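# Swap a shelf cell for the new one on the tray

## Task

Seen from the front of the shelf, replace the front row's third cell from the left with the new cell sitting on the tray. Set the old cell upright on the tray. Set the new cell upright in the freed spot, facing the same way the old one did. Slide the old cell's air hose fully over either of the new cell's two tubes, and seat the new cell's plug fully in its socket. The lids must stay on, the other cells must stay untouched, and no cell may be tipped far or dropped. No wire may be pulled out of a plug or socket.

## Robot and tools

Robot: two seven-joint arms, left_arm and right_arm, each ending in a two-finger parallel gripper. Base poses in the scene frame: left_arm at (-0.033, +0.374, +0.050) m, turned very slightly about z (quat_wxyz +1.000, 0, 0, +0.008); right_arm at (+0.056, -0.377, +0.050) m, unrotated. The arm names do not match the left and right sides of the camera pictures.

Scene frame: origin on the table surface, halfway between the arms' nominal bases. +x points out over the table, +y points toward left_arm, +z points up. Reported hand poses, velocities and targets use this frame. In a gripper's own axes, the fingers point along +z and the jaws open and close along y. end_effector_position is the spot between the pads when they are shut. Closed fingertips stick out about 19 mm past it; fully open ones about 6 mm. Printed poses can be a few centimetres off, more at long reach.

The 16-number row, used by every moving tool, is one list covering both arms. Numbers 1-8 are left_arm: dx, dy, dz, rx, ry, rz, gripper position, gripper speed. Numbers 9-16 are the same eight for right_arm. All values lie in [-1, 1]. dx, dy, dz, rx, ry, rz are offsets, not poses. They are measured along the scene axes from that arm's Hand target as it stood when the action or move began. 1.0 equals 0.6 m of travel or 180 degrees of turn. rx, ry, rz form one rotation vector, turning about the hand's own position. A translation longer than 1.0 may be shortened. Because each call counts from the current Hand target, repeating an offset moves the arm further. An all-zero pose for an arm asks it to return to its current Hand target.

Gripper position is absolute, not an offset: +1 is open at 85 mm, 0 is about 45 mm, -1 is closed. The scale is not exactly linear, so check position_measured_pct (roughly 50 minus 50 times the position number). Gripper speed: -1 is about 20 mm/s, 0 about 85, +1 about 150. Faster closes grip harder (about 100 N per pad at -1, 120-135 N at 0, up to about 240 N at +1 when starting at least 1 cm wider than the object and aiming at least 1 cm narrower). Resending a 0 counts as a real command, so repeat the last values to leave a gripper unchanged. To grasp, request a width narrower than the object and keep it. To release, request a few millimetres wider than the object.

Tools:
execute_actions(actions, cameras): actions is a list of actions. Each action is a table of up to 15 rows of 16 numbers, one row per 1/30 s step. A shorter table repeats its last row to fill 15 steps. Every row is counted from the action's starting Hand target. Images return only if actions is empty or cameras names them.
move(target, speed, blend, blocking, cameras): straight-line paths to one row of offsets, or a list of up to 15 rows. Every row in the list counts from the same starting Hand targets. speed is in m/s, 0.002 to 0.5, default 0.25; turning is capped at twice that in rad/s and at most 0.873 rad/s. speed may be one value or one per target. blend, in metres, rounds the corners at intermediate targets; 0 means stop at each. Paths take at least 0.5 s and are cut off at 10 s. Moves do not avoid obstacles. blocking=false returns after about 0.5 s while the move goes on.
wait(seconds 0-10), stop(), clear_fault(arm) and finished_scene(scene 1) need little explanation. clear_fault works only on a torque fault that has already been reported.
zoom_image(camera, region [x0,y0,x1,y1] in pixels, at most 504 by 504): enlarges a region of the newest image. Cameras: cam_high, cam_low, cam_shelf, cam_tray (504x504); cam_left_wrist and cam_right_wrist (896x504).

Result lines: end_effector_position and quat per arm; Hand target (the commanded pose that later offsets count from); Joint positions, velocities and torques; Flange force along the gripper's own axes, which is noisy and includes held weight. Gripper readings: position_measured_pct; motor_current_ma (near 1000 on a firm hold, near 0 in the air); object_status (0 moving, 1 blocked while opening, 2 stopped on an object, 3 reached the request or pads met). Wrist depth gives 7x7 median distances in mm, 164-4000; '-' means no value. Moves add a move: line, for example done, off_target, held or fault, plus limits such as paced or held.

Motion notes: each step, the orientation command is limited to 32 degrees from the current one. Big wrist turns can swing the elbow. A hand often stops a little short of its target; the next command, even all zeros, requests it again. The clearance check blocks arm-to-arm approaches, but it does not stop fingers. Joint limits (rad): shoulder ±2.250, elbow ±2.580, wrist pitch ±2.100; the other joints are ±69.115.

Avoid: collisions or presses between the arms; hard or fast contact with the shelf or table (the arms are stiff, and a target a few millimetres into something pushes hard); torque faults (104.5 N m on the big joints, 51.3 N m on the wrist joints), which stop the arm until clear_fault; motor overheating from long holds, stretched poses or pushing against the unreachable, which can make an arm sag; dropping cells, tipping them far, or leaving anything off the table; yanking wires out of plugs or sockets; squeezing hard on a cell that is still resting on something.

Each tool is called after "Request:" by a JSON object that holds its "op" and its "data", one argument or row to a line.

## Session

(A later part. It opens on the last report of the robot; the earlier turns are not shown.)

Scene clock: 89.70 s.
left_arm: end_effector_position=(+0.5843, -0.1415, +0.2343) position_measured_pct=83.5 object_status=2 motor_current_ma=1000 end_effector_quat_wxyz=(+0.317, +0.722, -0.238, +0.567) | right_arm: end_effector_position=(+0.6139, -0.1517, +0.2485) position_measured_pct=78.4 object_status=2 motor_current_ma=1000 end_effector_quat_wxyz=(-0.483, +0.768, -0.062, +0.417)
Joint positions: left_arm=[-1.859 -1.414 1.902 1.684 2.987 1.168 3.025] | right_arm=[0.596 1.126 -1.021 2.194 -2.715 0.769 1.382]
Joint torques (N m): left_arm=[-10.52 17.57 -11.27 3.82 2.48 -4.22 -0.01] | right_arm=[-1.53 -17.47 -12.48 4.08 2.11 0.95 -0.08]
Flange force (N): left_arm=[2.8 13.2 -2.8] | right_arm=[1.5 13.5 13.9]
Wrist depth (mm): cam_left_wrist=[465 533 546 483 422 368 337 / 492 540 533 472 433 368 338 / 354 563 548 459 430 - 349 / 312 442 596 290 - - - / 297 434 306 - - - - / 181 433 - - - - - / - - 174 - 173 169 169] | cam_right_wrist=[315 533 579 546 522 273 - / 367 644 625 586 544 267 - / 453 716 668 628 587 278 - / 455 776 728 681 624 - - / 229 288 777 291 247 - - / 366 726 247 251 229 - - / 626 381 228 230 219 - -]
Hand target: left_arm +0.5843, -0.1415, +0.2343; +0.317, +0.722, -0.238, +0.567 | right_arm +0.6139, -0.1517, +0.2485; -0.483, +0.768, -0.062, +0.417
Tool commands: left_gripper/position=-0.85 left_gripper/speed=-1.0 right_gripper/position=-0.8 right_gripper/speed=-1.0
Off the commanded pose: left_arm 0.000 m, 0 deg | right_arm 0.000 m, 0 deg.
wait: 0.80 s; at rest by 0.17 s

Request:
{"op": "move", "data": {
  "target": [-0.032,0.025,-0.0285,0,0,0,-0.85,-1,0,0,0,0,0,0,-0.8,-1],
  "speed": 0.02,
  "cameras": ["cam_left_wrist","cam_low","cam_shelf"]
}}

Request:
{"op": "zoom_image", "data": {
  "camera": "cam_shelf",
  "region": [165, 185, 265, 275]
}}

Scene clock: 91.83 s.
left_arm: end_effector_position=(+0.5651, -0.1265, +0.2172) position_measured_pct=83.5 object_status=2 motor_current_ma=1000 end_effector_quat_wxyz=(+0.317, +0.722, -0.238, +0.567) | right_arm: end_effector_position=(+0.6139, -0.1517, +0.2486) position_measured_pct=78.4 object_status=2 motor_current_ma=1000 end_effector_quat_wxyz=(-0.483, +0.768, -0.062, +0.417)
Joint positions: left_arm=[-1.837 -1.44 1.918 1.766 3.031 1.237 2.999] | right_arm=[0.596 1.126 -1.021 2.194 -2.715 0.769 1.382]
Joint torques (N m): left_arm=[-0.34 19.58 -9.71 0.15 2.16 0.86 -0.07] | right_arm=[-0.76 -16.95 -11.24 -2.43 1.09 2.2 0.06]
Flange force (N): left_arm=[2.5 0.5 5.1] | right_arm=[-4.2 6.8 -1.1]
Wrist depth (mm): cam_left_wrist=[473 546 575 504 451 392 358 / 483 568 369 482 168 - - / 331 576 574 215 - 173 - / 304 340 175 172 171 169 172 / 186 422 192 178 192 174 190 / - 174 345 201 209 194 200 / - 420 360 343 400 383 345] | cam_right_wrist=[315 532 581 546 526 271 - / 369 646 627 586 544 268 - / 453 718 675 627 588 281 - / 446 775 730 684 622 - - / 229 290 780 292 248 - - / 366 728 246 250 228 - - / 619 377 228 230 218 - -]
Hand target: left_arm +0.5651, -0.1265, +0.2172; +0.317, +0.722, -0.238, +0.567 | right_arm +0.6139, -0.1517, +0.2486; -0.483, +0.768, -0.062, +0.417
Off the commanded pose: left_arm 0.000 m, 0 deg | right_arm 0.000 m, 0 deg.
move: done
Images, in order (width x height): cam_low 504x504, cam_shelf 504x504, cam_left_wrist 896x504.

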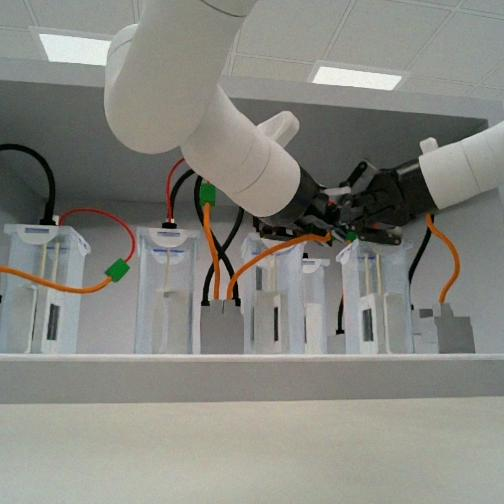

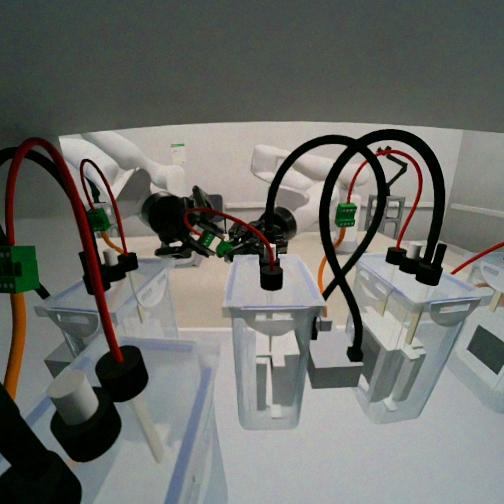

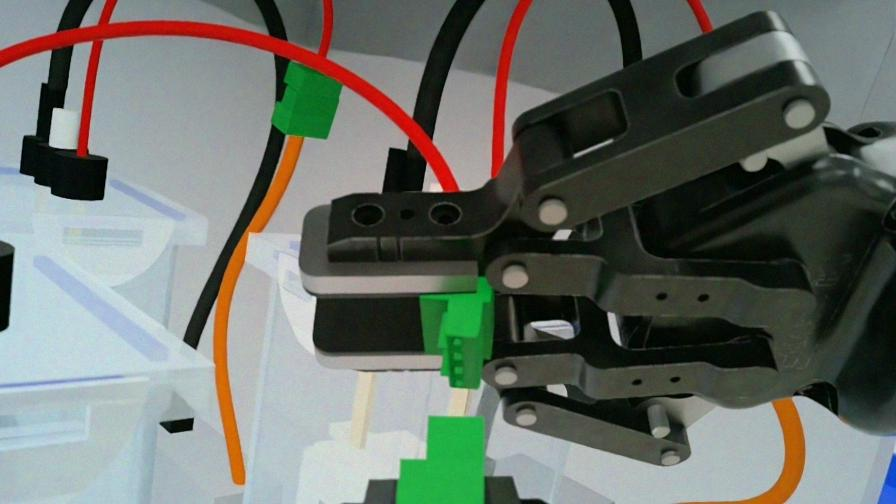

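Scaled by 5.040 from the camera's 504x504 image, which has a finer 720x720 frame.

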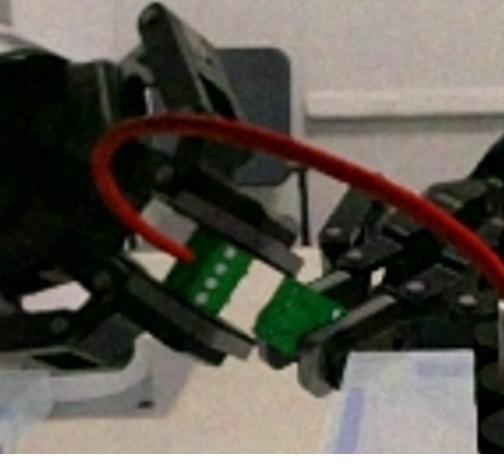

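Request:
{"op": "zoom_image", "data": {
  "camera": "cam_left_wrist",
  "region": [380, 260, 540, 504]
}}

Scaled by 2.066 from the camera's 896x504 image, which has a finer 1280x720 frame.

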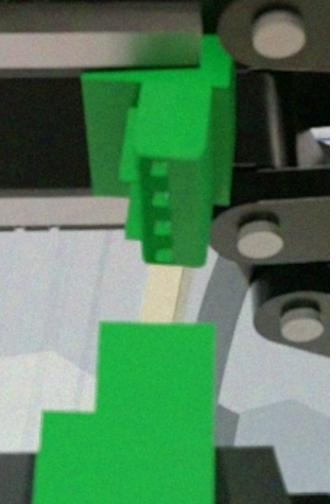

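Request:
{"op": "move", "data": {
  "target": [-0.06,0.12,0.03,0,0,0,-0.85,-1,0,0,0,0,0,0,-0.8,-1],
  "speed": 0.1
}}

Request:
{"op": "move", "data": {
  "target": [0,0,0,0,0,0,-0.85,-1,0,0,0,0,0,0,-0.1,-1],
  "cameras": ["cam_left_wrist","cam_low","cam_shelf","cam_right_wrist"]
}}

Scene clock: 96.20 s.
left_arm: end_effector_position=(+0.5291, -0.0545, +0.2352) position_measured_pct=83.5 object_status=2 motor_current_ma=1000 end_effector_quat_wxyz=(+0.317, +0.722, -0.238, +0.567) | right_arm: end_effector_position=(+0.6139, -0.1517, +0.2486) position_measured_pct=78.4 object_status=2 motor_current_ma=1000 end_effector_quat_wxyz=(-0.483, +0.768, -0.062, +0.417)
Joint positions: left_arm=[-1.856 -1.403 1.886 2.017 2.984 1.493 2.984] | right_arm=[0.596 1.126 -1.021 2.194 -2.715 0.769 1.382]
Joint torques (N m): left_arm=[-0.28 17.57 -9.14 0.46 2.32 0.9 -0.08] | right_arm=[-0.74 -16.94 -11.21 -2.44 1.07 2.18 0.04]
Flange force (N): left_arm=[2.2 0.3 4.6] | right_arm=[-4.3 6.8 -1.1]
Wrist depth (mm): cam_left_wrist=[535 572 658 628 510 465 417 / 553 440 664 611 523 464 307 / 543 409 681 597 520 231 284 / 282 243 482 388 243 244 242 / 248 240 291 256 256 253 249 / 203 221 254 423 291 281 259 / 306 227 482 402 499 460 430] | cam_right_wrist=[315 530 576 547 524 270 - / 368 644 624 587 545 268 - / 452 714 676 630 590 280 - / 446 775 733 681 620 - - / 229 289 782 292 247 - - / 366 729 246 250 229 - - / 619 377 228 230 219 - -]
Hand target: left_arm +0.5291, -0.0545, +0.2352; +0.317, +0.722, -0.238, +0.567 | right_arm +0.6139, -0.1517, +0.2486; -0.483, +0.768, -0.062, +0.417
Off the commanded pose: left_arm 0.000 m, 0 deg | right_arm 0.000 m, 0 deg.
move: done

Scene clock: 97.50 s.
left_arm: end_effector_position=(+0.5291, -0.0545, +0.2352) position_measured_pct=83.5 object_status=2 motor_current_ma=1000 end_effector_quat_wxyz=(+0.317, +0.722, -0.238, +0.567) | right_arm: end_effector_position=(+0.6139, -0.1517, +0.2486) position_measured_pct=55.0 object_status=0 motor_current_ma=0 end_effector_quat_wxyz=(-0.483, +0.768, -0.062, +0.417)
Joint positions: left_arm=[-1.856 -1.403 1.886 2.017 2.984 1.493 2.984] | right_arm=[0.596 1.126 -1.021 2.194 -2.715 0.769 1.382]
Joint torques (N m): left_arm=[-0.23 17.59 -9.14 0.49 2.34 0.91 -0.08] | right_arm=[-0.76 -16.9 -11.21 -2.44 1.05 2.19 0.06]
Flange force (N): left_arm=[2.3 0.1 4.8] | right_arm=[-4.1 6.8 -1.2]
Wrist depth (mm): cam_left_wrist=[535 573 659 628 511 465 416 / 557 440 665 609 523 462 322 / 543 410 670 600 244 225 265 / 282 243 437 249 244 247 243 / 247 240 381 291 288 254 249 / 203 220 255 284 284 280 259 / 307 227 - 383 498 462 431] | cam_right_wrist=[316 531 579 546 523 270 - / 369 643 624 584 547 269 - / 455 718 675 629 587 280 - / 446 777 732 679 621 - - / 230 289 784 273 248 - - / 364 725 247 256 229 - - / 618 376 233 228 222 - -]
Hand target: left_arm +0.5291, -0.0545, +0.2352; +0.317, +0.722, -0.238, +0.567 | right_arm +0.6139, -0.1517, +0.2486; -0.483, +0.768, -0.062, +0.417
Off the commanded pose: left_arm 0.000 m, 0 deg | right_arm 0.000 m, 0 deg.
move: done
Images, in order (width x height): cam_low 504x504, cam_shelf 504x504, cam_left_wrist 896x504, cam_right_wrist 896x504.

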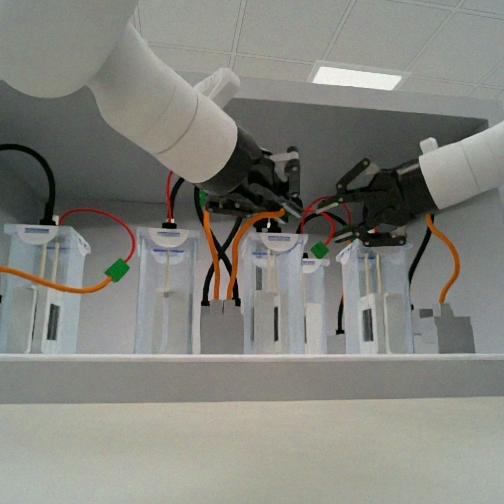

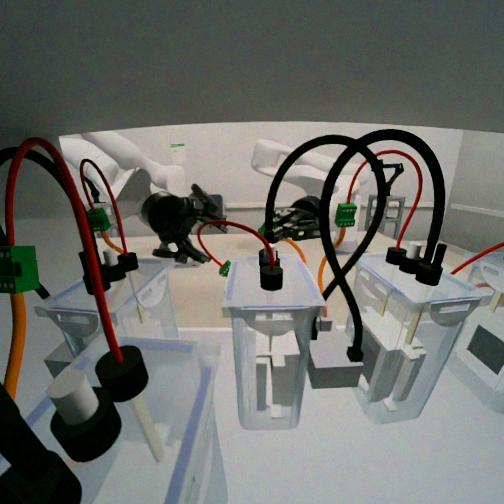

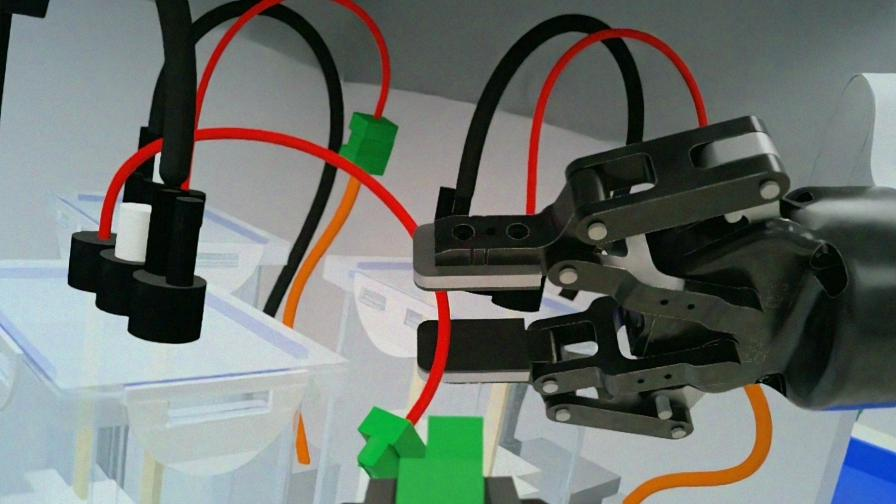

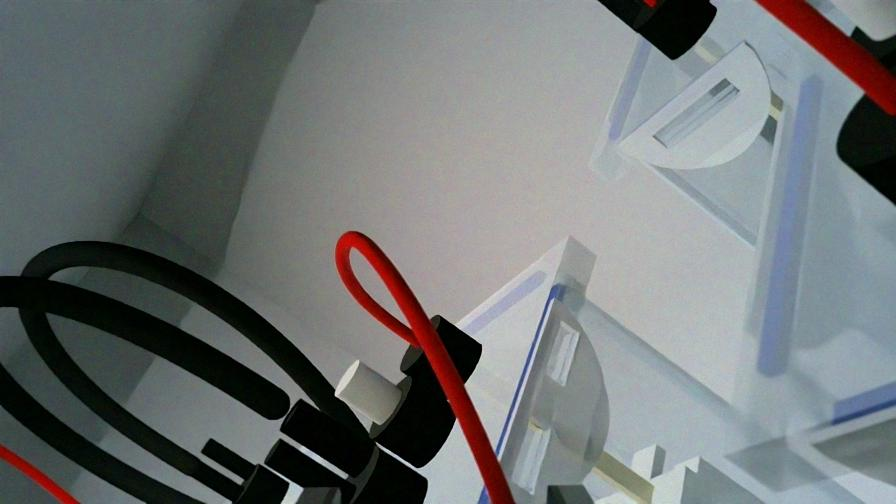

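Request:
{"op": "move", "data": {
  "target": [
    [-0.065,0.291,0.025,0,0,0,-0.85,-1,-0.105,-0.1033,0.0283,0,0,0,-0.1,-1],
    [-0.065,0.291,0.025,0,0,0,-0.85,-1,-0.105,0.1367,0.0323,-0.2596,-0.1671,-0.2005,-0.1,-1]
  ],
  "speed": 0.12,
  "cameras": ["cam_left_wrist","cam_low","cam_shelf","cam_right_wrist"]
}}

Scene clock: 106.40 s.
left_arm: end_effector_position=(+0.4901, +0.1201, +0.2502) position_measured_pct=83.5 object_status=2 motor_current_ma=1000 end_effector_quat_wxyz=(+0.317, +0.722, -0.238, +0.567) | right_arm: end_effector_position=(+0.5509, -0.0697, +0.2679) position_measured_pct=55.0 object_status=3 motor_current_ma=0 end_effector_quat_wxyz=(+0.000, +0.707, +0.000, +0.707)
Joint positions: left_arm=[-2.24 -1.343 1.893 2.321 2.74 2.1 2.765] | right_arm=[-0.53 1.129 -0.803 2.125 -3.937 2.098 2.07]
Joint torques (N m): left_arm=[-4.95 22.43 -11.25 8.52 3.98 5.1 -0.04] | right_arm=[-0.71 -19.89 -6.58 -2.02 0.85 2.65 -0.09]
Flange force (N): left_arm=[-9.2 -9.2 43.9] | right_arm=[-6.6 2.7 4.9]
Wrist depth (mm): cam_left_wrist=[575 616 567 801 718 606 482 / 580 647 716 809 752 637 582 / 582 609 285 705 737 656 583 / 312 616 283 413 563 642 576 / 279 294 379 379 399 263 262 / 244 275 302 465 574 248 226 / 337 379 379 429 560 589 606] | cam_right_wrist=[315 316 317 317 319 320 321 / 492 432 435 500 442 506 509 / 308 308 309 611 608 603 601 / 274 617 612 500 609 606 601 / 308 619 612 610 608 604 378 / 274 617 613 609 607 606 601 / 274 619 614 281 384 383 400]
Hand target: left_arm +0.4901, +0.1201, +0.2502; +0.317, +0.722, -0.238, +0.567 | right_arm +0.5509, -0.0697, +0.2679; +0.000, +0.707, +0.000, +0.707
Off the commanded pose: left_arm 0.000 m, 0 deg | right_arm 0.000 m, 0 deg.
joint sent to its limit (left arm) — joint 6 (wrist pitch), upper limit. The joint targets still meet the commanded pose.
joint sent to its limit (right arm) — joint 6 (wrist pitch), upper limit. The joint targets still meet the commanded pose.
move: done
Images, in order (width x height): cam_low 504x504, cam_shelf 504x504, cam_left_wrist 896x504, cam_right_wrist 896x504.

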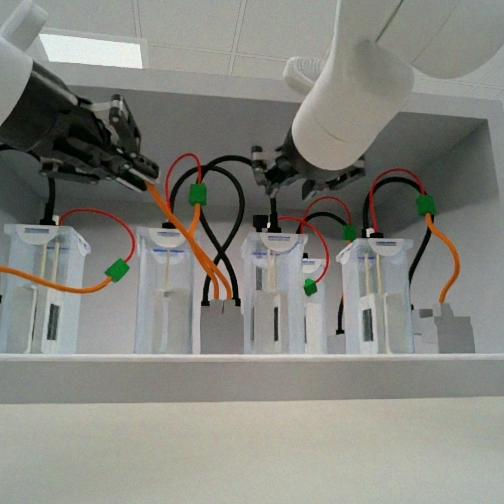

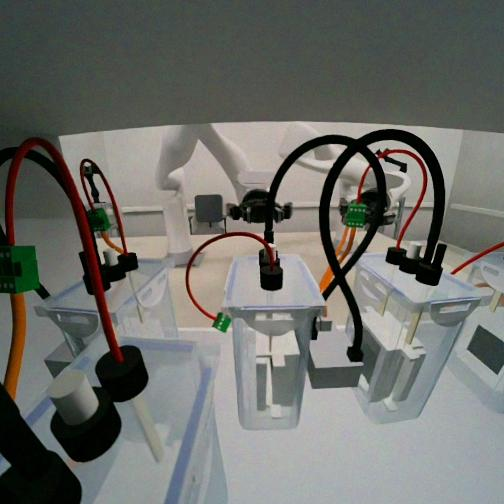

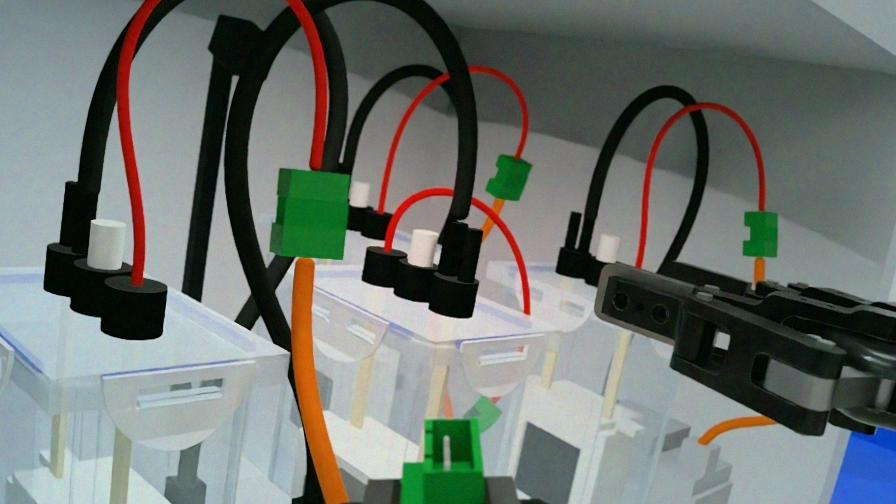

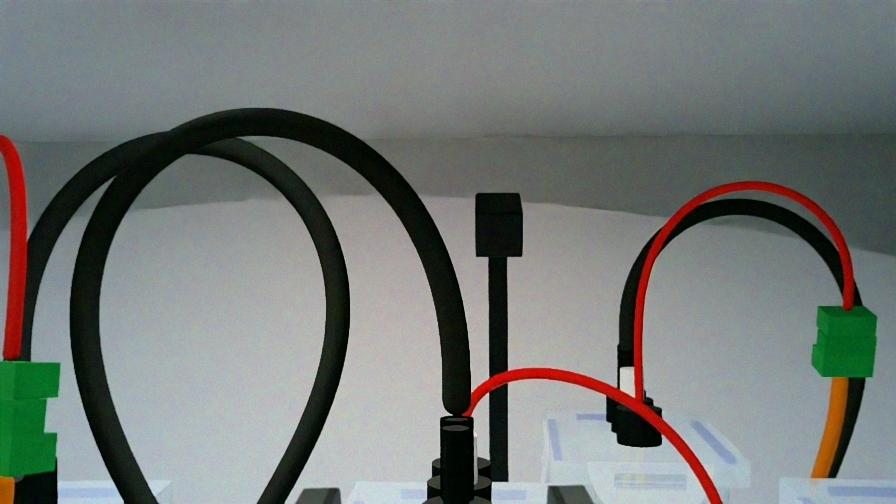

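Request:
{"op": "move", "data": {
  "target": [0.05,-0.08,-0.03,0,0,0,-0.85,-1,0,0,0,0,0,0,-0.1,-1],
  "speed": 0.1,
  "cameras": ["cam_left_wrist","cam_low","cam_shelf","cam_right_wrist"]
}}

Scene clock: 107.87 s.
left_arm: end_effector_position=(+0.5201, +0.0721, +0.2322) position_measured_pct=83.5 object_status=2 motor_current_ma=1000 end_effector_quat_wxyz=(+0.317, +0.722, -0.238, +0.567) | right_arm: end_effector_position=(+0.5509, -0.0697, +0.2679) position_measured_pct=55.0 object_status=3 motor_current_ma=0 end_effector_quat_wxyz=(+0.000, +0.707, +0.000, +0.707)
Joint positions: left_arm=[-2.148 -1.35 1.96 2.194 2.839 1.89 2.798] | right_arm=[-0.53 1.129 -0.803 2.125 -3.937 2.098 2.07]
Joint torques (N m): left_arm=[0.06 16.47 -7.1 0.16 2 1.39 -0.1] | right_arm=[-0.77 -19.93 -6.57 -2.02 0.86 2.63 0]
Flange force (N): left_arm=[2.6 -0.4 2.9] | right_arm=[-6.8 3.0 4.8]
Wrist depth (mm): cam_left_wrist=[538 513 666 746 685 605 526 / 561 545 682 746 701 591 543 / 576 259 379 543 666 596 531 / 292 280 356 347 482 278 516 / 226 243 328 320 344 207 186 / 209 225 521 359 512 - 182 / 219 523 318 539 489 530 549] | cam_right_wrist=[315 316 317 318 319 319 322 / 492 432 435 500 442 505 508 / 309 308 309 612 603 604 601 / 308 616 615 499 607 603 601 / 622 618 610 611 611 606 375 / 620 620 616 610 608 606 598 / 337 618 614 281 385 384 400]
Hand target: left_arm +0.5201, +0.0721, +0.2322; +0.317, +0.722, -0.238, +0.567 | right_arm +0.5509, -0.0697, +0.2679; +0.000, +0.707, +0.000, +0.707
Off the commanded pose: left_arm 0.000 m, 0 deg | right_arm 0.000 m, 0 deg.
move: done
Images, in order (width x height): cam_low 504x504, cam_shelf 504x504, cam_left_wrist 896x504, cam_right_wrist 896x504.

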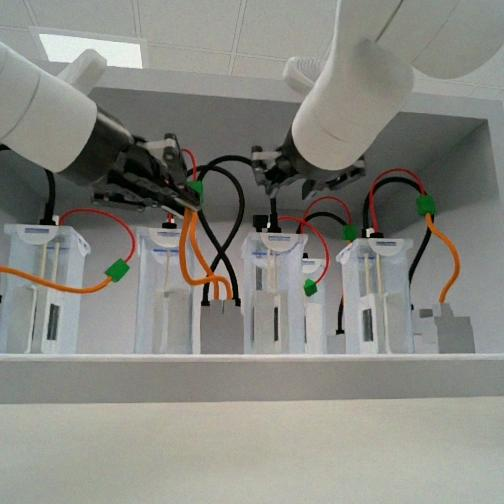

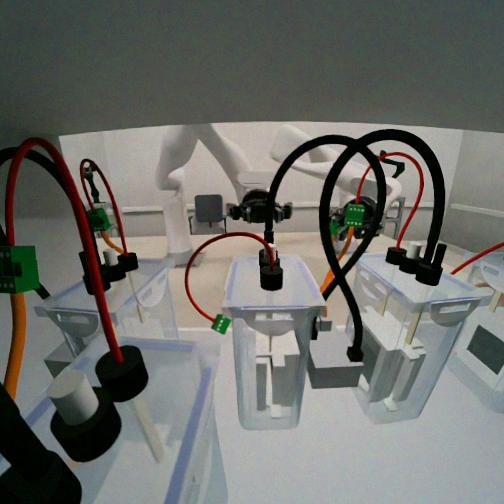

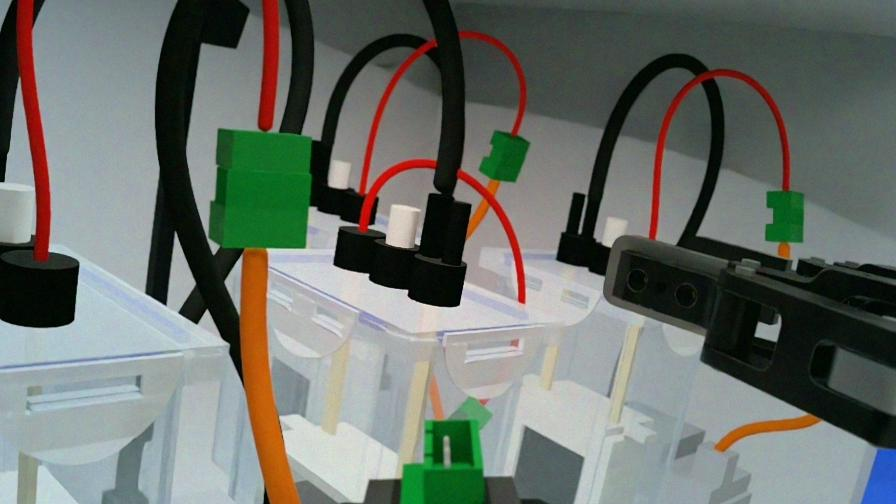

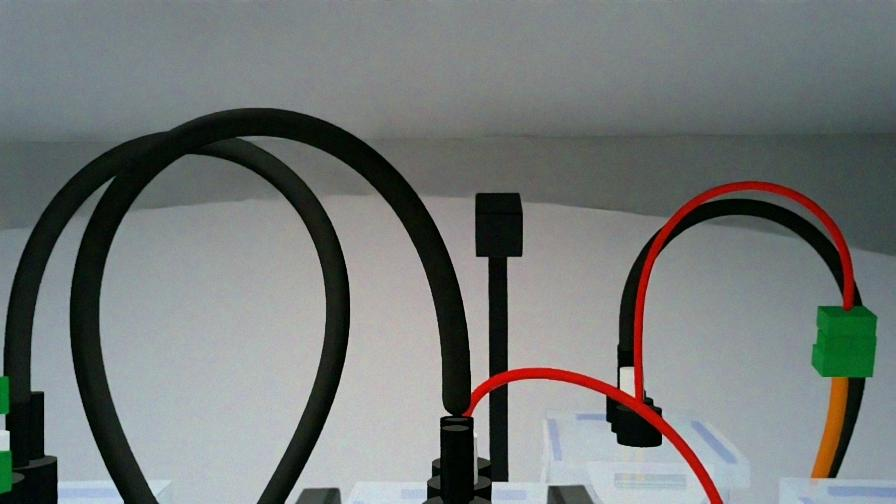

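Request:
{"op": "zoom_image", "data": {
  "camera": "cam_right_wrist",
  "region": [380, 380, 540, 504]
}}

Scaled by 3.150 from the camera's 896x504 image, which has a finer 1280x720 frame.

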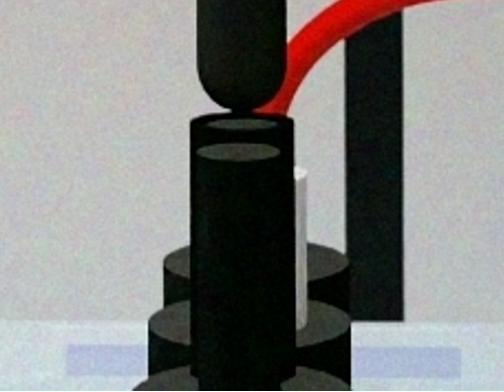

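Request:
{"op": "move", "data": {
  "target": [
    [0,0,0,0,0,0,-0.85,-1,0.1,-0.006,-0.010,0,0,0,-0.38,-1],
    [0,0,0,0,0,0,-0.85,-1,0.1885,-0.006,-0.010,0,0,0,-0.38,-1]
  ],
  "speed": 0.08,
  "cameras": ["cam_left_wrist","cam_shelf","cam_right_wrist"]
}}

Request:
{"op": "zoom_image", "data": {
  "camera": "cam_left_wrist",
  "region": [380, 150, 640, 330]
}}

Request:
{"op": "zoom_image", "data": {
  "camera": "cam_shelf",
  "region": [210, 180, 330, 300]
}}

Scene clock: 112.00 s.
left_arm: end_effector_position=(+0.5201, +0.0721, +0.2322) position_measured_pct=83.5 object_status=2 motor_current_ma=1000 end_effector_quat_wxyz=(+0.317, +0.722, -0.238, +0.567) | right_arm: end_effector_position=(+0.6640, -0.0733, +0.2620) position_measured_pct=68.8 object_status=3 motor_current_ma=0 end_effector_quat_wxyz=(+0.000, +0.707, +0.000, +0.707)
Joint positions: left_arm=[-2.148 -1.35 1.96 2.194 2.839 1.89 2.798] | right_arm=[-0.391 1.114 -0.688 1.903 -3.743 1.775 2.187]
Joint torques (N m): left_arm=[0.08 16.5 -7.08 0.18 2.01 1.39 -0.1] | right_arm=[-0.75 -22.2 -6.75 -4.07 1.34 2.47 -0.01]
Flange force (N): left_arm=[2.7 -0.5 2.9] | right_arm=[-5.1 3.7 2.4]
Wrist depth (mm): cam_left_wrist=[536 510 665 748 684 603 525 / 542 545 686 745 698 617 204 / 578 260 380 361 655 577 211 / 292 280 357 266 271 234 219 / 227 243 328 302 251 230 209 / 209 226 522 359 514 232 210 / 219 522 319 536 489 522 214] | cam_right_wrist=[195 - 316 346 347 348 350 / - 420 500 478 479 492 484 / 510 502 500 497 495 492 490 / 505 503 500 499 496 494 489 / 508 503 501 498 494 491 490 / 506 503 501 498 494 492 492 / 507 504 503 498 317 299 489]
Hand target: left_arm +0.5201, +0.0721, +0.2322; +0.317, +0.722, -0.238, +0.567 | right_arm +0.6640, -0.0733, +0.2619; +0.000, +0.707, +0.000, +0.707
Off the commanded pose: left_arm 0.000 m, 0 deg | right_arm 0.000 m, 0 deg.
move: done
Images, in order (width x height): cam_shelf 504x504, cam_left_wrist 896x504, cam_right_wrist 896x504.

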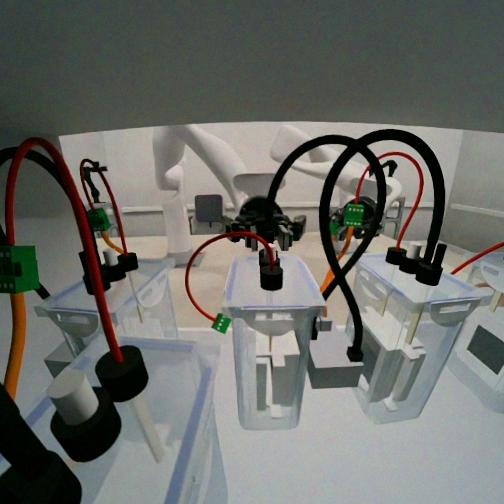

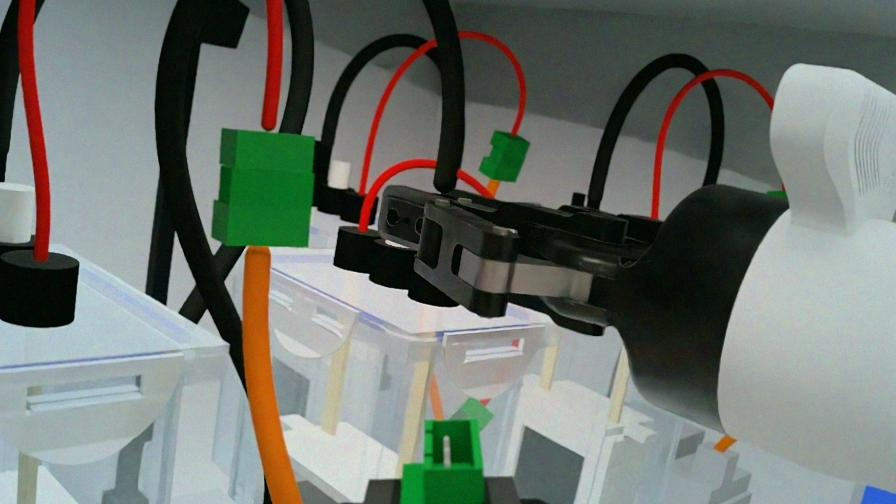

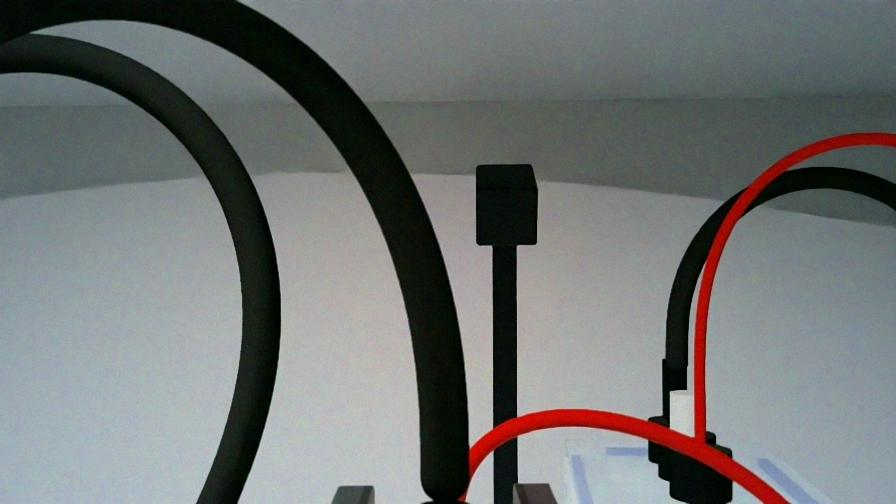

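Scaled by 1.938 from the camera's 896x504 image, which has a finer 1280x720 frame.

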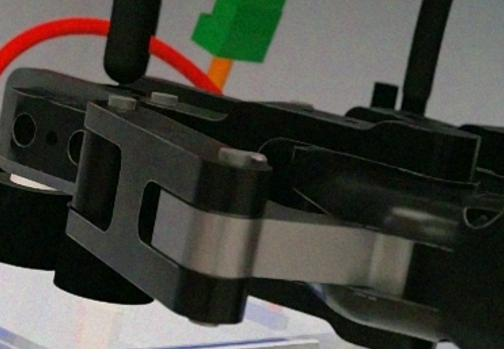

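Scaled by 4.200 from the camera's 504x504 image, which has a finer 720x720 frame.

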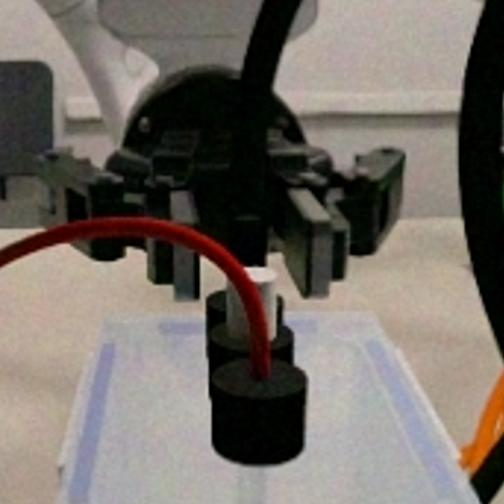

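Request:
{"op": "execute_actions", "data": {
  "actions": [
    [[0,0,0,0,0,0,-0.85,-1,0,0,0,0,0,0,-0.9,-1]],
    [[0,0,0,0,0,0,-0.85,-1,0,0,0,0,0,0,-0.9,-1]],
    [[0,0,0,0,0,0,-0.85,-1,0,0,0,0,0,0,-0.9,-1]]
  ],
  "cameras": ["cam_shelf","cam_right_wrist","cam_high"]
}}

Scene clock: 115.27 s.
left_arm: end_effector_position=(+0.5201, +0.0721, +0.2322) position_measured_pct=83.5 object_status=2 motor_current_ma=1000 end_effector_quat_wxyz=(+0.317, +0.722, -0.238, +0.567) | right_arm: end_effector_position=(+0.6640, -0.0733, +0.2619) position_measured_pct=90.0 object_status=2 motor_current_ma=1000 end_effector_quat_wxyz=(+0.000, +0.707, +0.000, +0.707)
Joint positions: left_arm=[-2.148 -1.35 1.96 2.194 2.839 1.89 2.798] | right_arm=[-0.391 1.114 -0.688 1.903 -3.743 1.775 2.187]
Joint torques (N m): left_arm=[0.09 16.47 -7.08 0.21 2 1.36 -0.1] | right_arm=[-0.16 -22.22 -6.44 -4.04 1.2 2.55 0.01]
Wrist depth (mm): cam_left_wrist=[538 512 668 746 684 604 525 / 539 550 681 743 693 618 204 / 576 259 377 379 655 576 210 / 293 274 356 275 271 234 218 / 227 243 328 310 252 230 210 / 209 226 522 357 514 233 210 / 219 521 317 536 486 524 214] | cam_right_wrist=[195 - 317 346 347 348 349 / - 421 499 478 480 493 483 / 507 503 502 499 495 490 489 / 507 502 499 498 495 493 490 / 507 503 502 497 493 491 489 / 506 505 501 499 494 491 489 / 508 501 501 500 318 299 490]
Hand target: left_arm +0.5201, +0.0721, +0.2322; +0.317, +0.722, -0.238, +0.567 | right_arm +0.6640, -0.0733, +0.2620; +0.000, +0.707, +0.000, +0.707
Off the commanded pose: left_arm 0.000 m, 0 deg | right_arm 0.000 m, 0 deg.
Step readings (end_effector_position of left_arm | right_arm):
0: (+0.5201, +0.0721, +0.2322) | (+0.6640, -0.0733, +0.2619)
1: (+0.5201, +0.0721, +0.2322) | (+0.6640, -0.0733, +0.2619)
2: (+0.5201, +0.0721, +0.2322) | (+0.6640, -0.0733, +0.2619)
4: (+0.5201, +0.0721, +0.2322) | (+0.6640, -0.0733, +0.2619)
8: (+0.5201, +0.0721, +0.2322) | (+0.6640, -0.0733, +0.2619)
15: (+0.5201, +0.0721, +0.2322) | (+0.6640, -0.0733, +0.2619)
16: (+0.5201, +0.0721, +0.2322) | (+0.6640, -0.0733, +0.2619)
17: (+0.5201, +0.0721, +0.2322) | (+0.6640, -0.0733, +0.2619)
19: (+0.5201, +0.0721, +0.2322) | (+0.6640, -0.0733, +0.2619)
23: (+0.5201, +0.0721, +0.2322) | (+0.6640, -0.0733, +0.2619)
30: (+0.5201, +0.0721, +0.2322) | (+0.6640, -0.0733, +0.2619)
31: (+0.5201, +0.0721, +0.2322) | (+0.6640, -0.0733, +0.2619)
32: (+0.5201, +0.0721, +0.2322) | (+0.6640, -0.0733, +0.2619)
34: (+0.5201, +0.0721, +0.2322) | (+0.6640, -0.0733, +0.2619)
38: (+0.5201, +0.0721, +0.2322) | (+0.6640, -0.0733, +0.2619)
45: (+0.5201, +0.0721, +0.2322) | (+0.6640, -0.0733, +0.2619)
Images, in order (width x height): cam_high 504x504, cam_shelf 504x504, cam_right_wrist 896x504.

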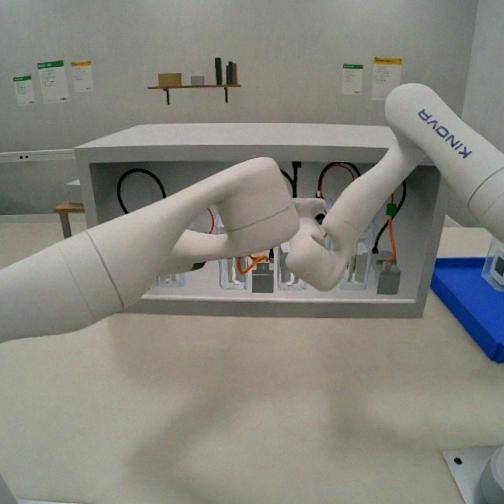

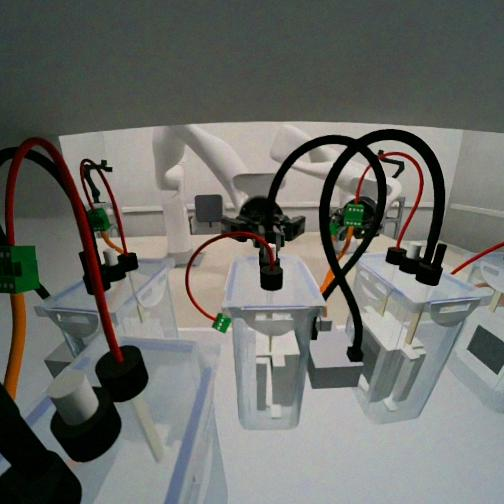

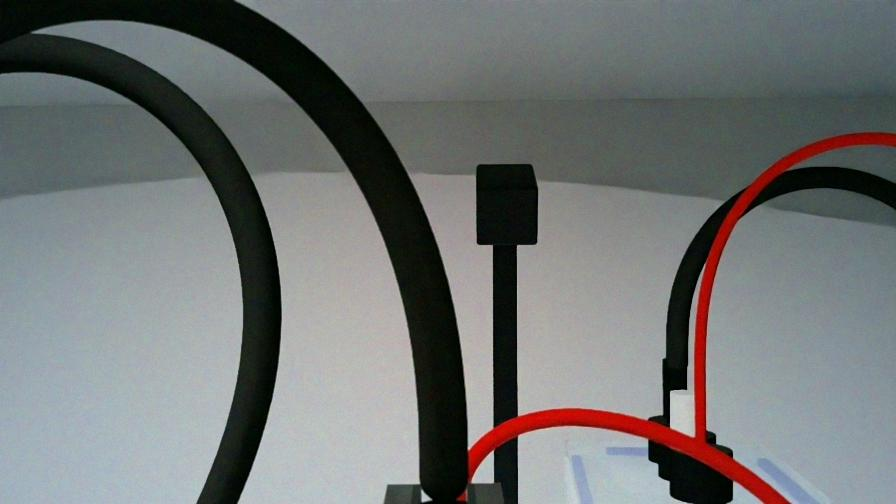

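Request:
{"op": "move", "data": {
  "target": [0,0,0,0,0,0,-0.85,-1,0,0,0.015,0,0,0,-0.9,-1],
  "speed": 0.02,
  "cameras": ["cam_shelf"]
}}

Request:
{"op": "move", "data": {
  "target": [0,0,0,0,0,0,-0.85,-1,0,0,0.02,0,0,0,-0.9,-1],
  "speed": 0.03,
  "cameras": ["cam_shelf"]
}}

Scene clock: 118.03 s.
left_arm: end_effector_position=(+0.5201, +0.0721, +0.2322) position_measured_pct=83.5 object_status=2 motor_current_ma=1000 end_effector_quat_wxyz=(+0.317, +0.722, -0.238, +0.567) | right_arm: end_effector_position=(+0.6640, -0.0733, +0.2710) position_measured_pct=90.0 object_status=2 motor_current_ma=1000 end_effector_quat_wxyz=(+0.000, +0.707, +0.000, +0.707)
Joint positions: left_arm=[-2.148 -1.35 1.96 2.194 2.839 1.89 2.798] | right_arm=[-0.387 1.093 -0.696 1.908 -3.753 1.766 2.197]
Joint torques (N m): left_arm=[0.07 16.49 -7.08 0.17 2.02 1.39 -0.09] | right_arm=[-1.06 -25.35 -7.16 -5.86 2.48 3.33 -0.01]
Flange force (N): left_arm=[2.7 -0.5 2.9] | right_arm=[-9.8 5.2 0.5]
Wrist depth (mm): cam_left_wrist=[538 512 666 747 685 607 516 / 541 546 691 640 702 626 201 / 576 260 378 338 550 246 219 / 292 276 356 275 253 230 213 / 227 243 328 320 277 230 209 / 209 226 525 407 512 238 214 / 219 523 318 539 489 533 531] | cam_right_wrist=[281 - 309 310 311 312 312 / 196 378 488 429 430 492 489 / 506 503 500 499 495 494 489 / 508 504 501 498 493 492 490 / 506 505 499 497 496 492 491 / 508 504 499 498 496 493 491 / 507 503 501 497 339 325 490]
Hand target: left_arm +0.5201, +0.0721, +0.2322; +0.317, +0.722, -0.238, +0.567 | right_arm +0.6640, -0.0733, +0.2710; +0.000, +0.707, +0.000, +0.707
Off the commanded pose: left_arm 0.000 m, 0 deg | right_arm 0.000 m, 0 deg.
move: done
Images, in order (width x height): cam_shelf 504x504.

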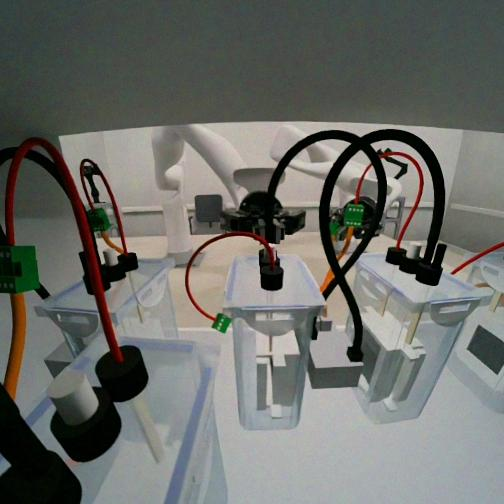

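Scene clock: 118.77 s.
left_arm: end_effector_position=(+0.5201, +0.0721, +0.2322) position_measured_pct=83.5 object_status=2 motor_current_ma=1000 end_effector_quat_wxyz=(+0.317, +0.722, -0.238, +0.567) | right_arm: end_effector_position=(+0.6640, -0.0733, +0.2829) position_measured_pct=90.0 object_status=2 motor_current_ma=1000 end_effector_quat_wxyz=(+0.000, +0.707, +0.000, +0.707)
Joint positions: left_arm=[-2.148 -1.35 1.96 2.194 2.839 1.89 2.798] | right_arm=[-0.381 1.066 -0.707 1.913 -3.766 1.753 2.21]
Joint torques (N m): left_arm=[0.08 16.51 -7.1 0.21 2 1.38 -0.1] | right_arm=[-1.06 -22.46 -7.03 -4.65 1.65 2.42 -0.01]
Flange force (N): left_arm=[2.6 -0.6 3.0] | right_arm=[-6.0 4.2 2.1]
Wrist depth (mm): cam_left_wrist=[542 513 666 767 681 617 201 / 561 544 684 766 696 593 214 / 583 218 215 293 272 233 216 / 292 280 357 340 252 230 209 / 227 243 329 320 360 235 211 / 209 226 521 407 516 603 219 / 219 522 319 536 488 532 550] | cam_right_wrist=[252 253 254 280 281 256 283 / 198 - 466 402 404 406 408 / 197 195 500 498 494 493 489 / 506 503 499 499 494 493 490 / 506 501 499 498 495 492 490 / 507 504 500 499 498 492 488 / 508 504 501 497 494 349 490]
Hand target: left_arm +0.5201, +0.0721, +0.2322; +0.317, +0.722, -0.238, +0.567 | right_arm +0.6640, -0.0733, +0.2829; +0.000, +0.707, +0.000, +0.707
Off the commanded pose: left_arm 0.000 m, 0 deg | right_arm 0.000 m, 0 deg.
move: done
Images, in order (width x height): cam_shelf 504x504.

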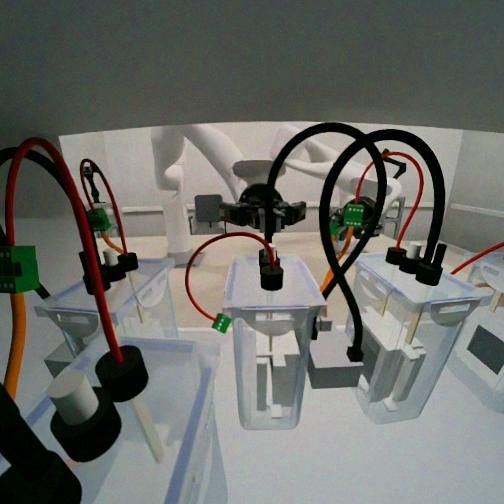

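Request:
{"op": "zoom_image", "data": {
  "camera": "cam_shelf",
  "region": [180, 130, 360, 310]
}}

Scaled by 2.800 from the camera's 504x504 image, which has a finer 720x720 frame.

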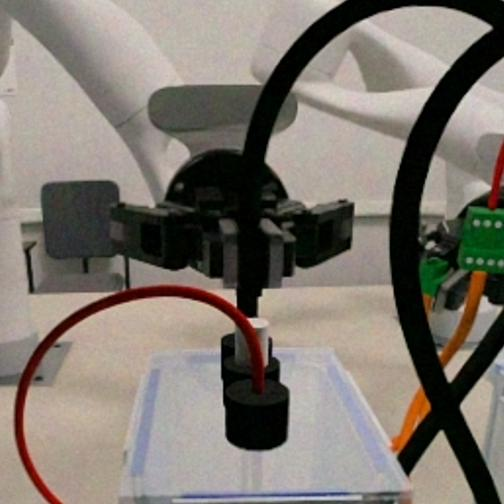

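Request:
{"op": "move", "data": {
  "target": [0,0,0,0,0,0,-0.85,-1,0,0,0.025,0,0,0,-0.9,-1],
  "speed": 0.03,
  "cameras": ["cam_shelf"]
}}

Request:
{"op": "zoom_image", "data": {
  "camera": "cam_shelf",
  "region": [180, 130, 360, 310]
}}

Scene clock: 121.23 s.
left_arm: end_effector_position=(+0.5201, +0.0721, +0.2322) position_measured_pct=83.5 object_status=2 motor_current_ma=1000 end_effector_quat_wxyz=(+0.317, +0.722, -0.238, +0.567) | right_arm: end_effector_position=(+0.6640, -0.0733, +0.2979) position_measured_pct=90.0 object_status=2 motor_current_ma=1000 end_effector_quat_wxyz=(+0.000, +0.707, +0.000, +0.707)
Joint positions: left_arm=[-2.148 -1.35 1.96 2.194 2.839 1.89 2.798] | right_arm=[-0.374 1.032 -0.721 1.919 -3.783 1.735 2.228]
Joint torques (N m): left_arm=[0.1 16.49 -7.1 0.18 2 1.37 -0.08] | right_arm=[-0.76 -22 -6.81 -4.62 1.45 2.44 0]
Flange force (N): left_arm=[2.6 -0.6 2.8] | right_arm=[-5.7 3.2 2.7]
Wrist depth (mm): cam_left_wrist=[538 512 662 768 681 605 207 / 568 546 680 330 499 237 219 / 581 219 215 293 248 228 209 / 292 364 356 354 475 232 210 / 227 243 328 320 427 258 219 / 209 226 520 406 513 603 541 / 220 523 319 539 488 532 547] | cam_right_wrist=[205 206 206 207 208 209 209 / - - 259 298 300 300 301 / 506 505 501 494 497 491 490 / - 197 500 497 497 493 488 / 507 505 502 500 494 493 489 / 506 502 500 498 495 490 491 / 506 503 501 498 496 490 490]
Hand target: left_arm +0.5201, +0.0721, +0.2322; +0.317, +0.722, -0.238, +0.567 | right_arm +0.6640, -0.0733, +0.2979; +0.000, +0.707, +0.000, +0.707
Off the commanded pose: left_arm 0.000 m, 0 deg | right_arm 0.000 m, 0 deg.
move: done
Images, in order (width x height): cam_shelf 504x504.

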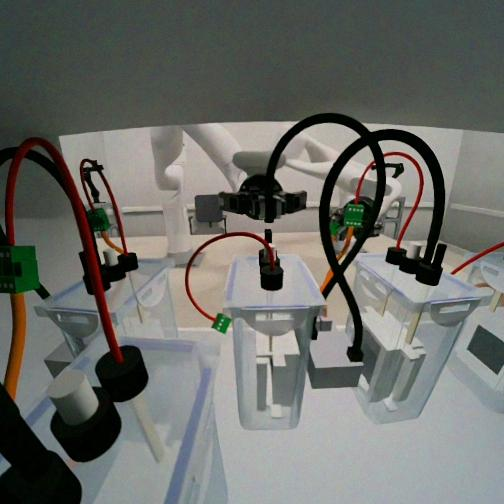

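Scaled by 2.800 from the camera's 504x504 image, which has a finer 720x720 frame.

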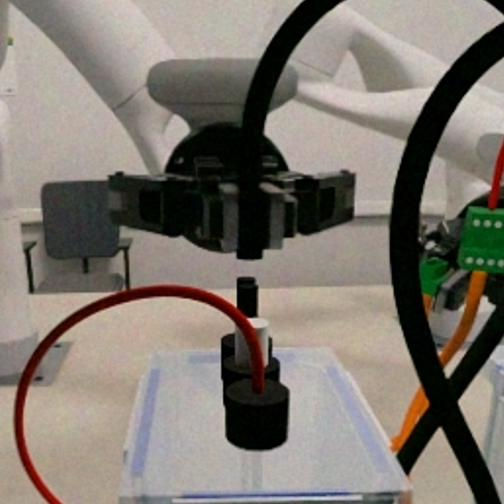

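Request:
{"op": "move", "data": {
  "target": [0,0,0,0,0,0,-0.85,-1,0,0.06,0.008,0,0,0,-0.9,-1],
  "speed": 0.04,
  "cameras": ["cam_shelf","cam_low"]
}}

Scene clock: 123.13 s.
left_arm: end_effector_position=(+0.5201, +0.0721, +0.2322) position_measured_pct=83.5 object_status=2 motor_current_ma=1000 end_effector_quat_wxyz=(+0.317, +0.722, -0.238, +0.567) | right_arm: end_effector_position=(+0.6640, -0.0373, +0.3027) position_measured_pct=90.0 object_status=2 motor_current_ma=1000 end_effector_quat_wxyz=(+0.000, +0.707, -0.001, +0.707)
Joint positions: left_arm=[-2.148 -1.35 1.96 2.194 2.839 1.89 2.798] | right_arm=[-0.434 1.047 -0.735 1.827 -3.816 1.719 2.283]
Joint torques (N m): left_arm=[0.05 16.48 -7.09 0.18 2.02 1.4 -0.1] | right_arm=[-0.74 -22.6 -6.92 -5.09 1.57 2.33 0.01]
Flange force (N): left_arm=[2.7 -0.4 2.9] | right_arm=[-5.2 3.0 2.4]
Wrist depth (mm): cam_left_wrist=[527 577 336 749 702 211 188 / 538 614 305 237 217 194 181 / 568 254 215 251 213 191 176 / 241 270 356 355 225 197 177 / 227 243 329 321 360 205 186 / 209 226 522 407 512 601 541 / 219 522 318 542 490 531 547] | cam_right_wrist=[182 182 183 184 184 185 186 / 259 261 262 307 309 267 312 / 507 197 502 498 498 492 489 / 195 197 500 499 495 494 491 / 507 505 501 499 421 495 489 / 507 505 502 499 494 493 491 / 508 505 502 499 494 494 492]
Hand target: left_arm +0.5201, +0.0721, +0.2322; +0.317, +0.722, -0.238, +0.567 | right_arm +0.6640, -0.0373, +0.3028; +0.000, +0.707, -0.001, +0.707
Off the commanded pose: left_arm 0.000 m, 0 deg | right_arm 0.000 m, 0 deg.
move: done
Images, in order (width x height): cam_low 504x504, cam_shelf 504x504.

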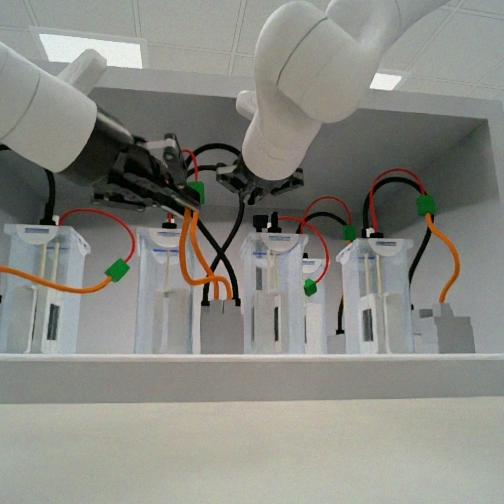

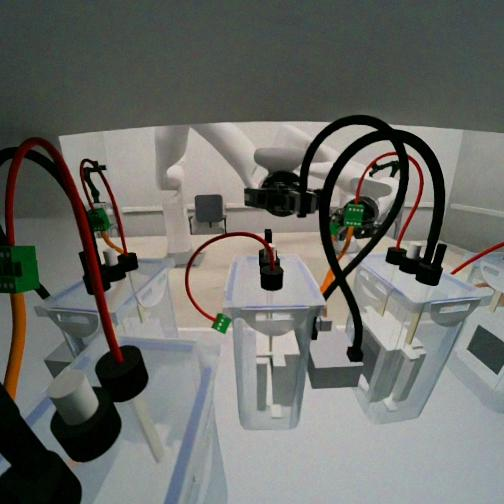

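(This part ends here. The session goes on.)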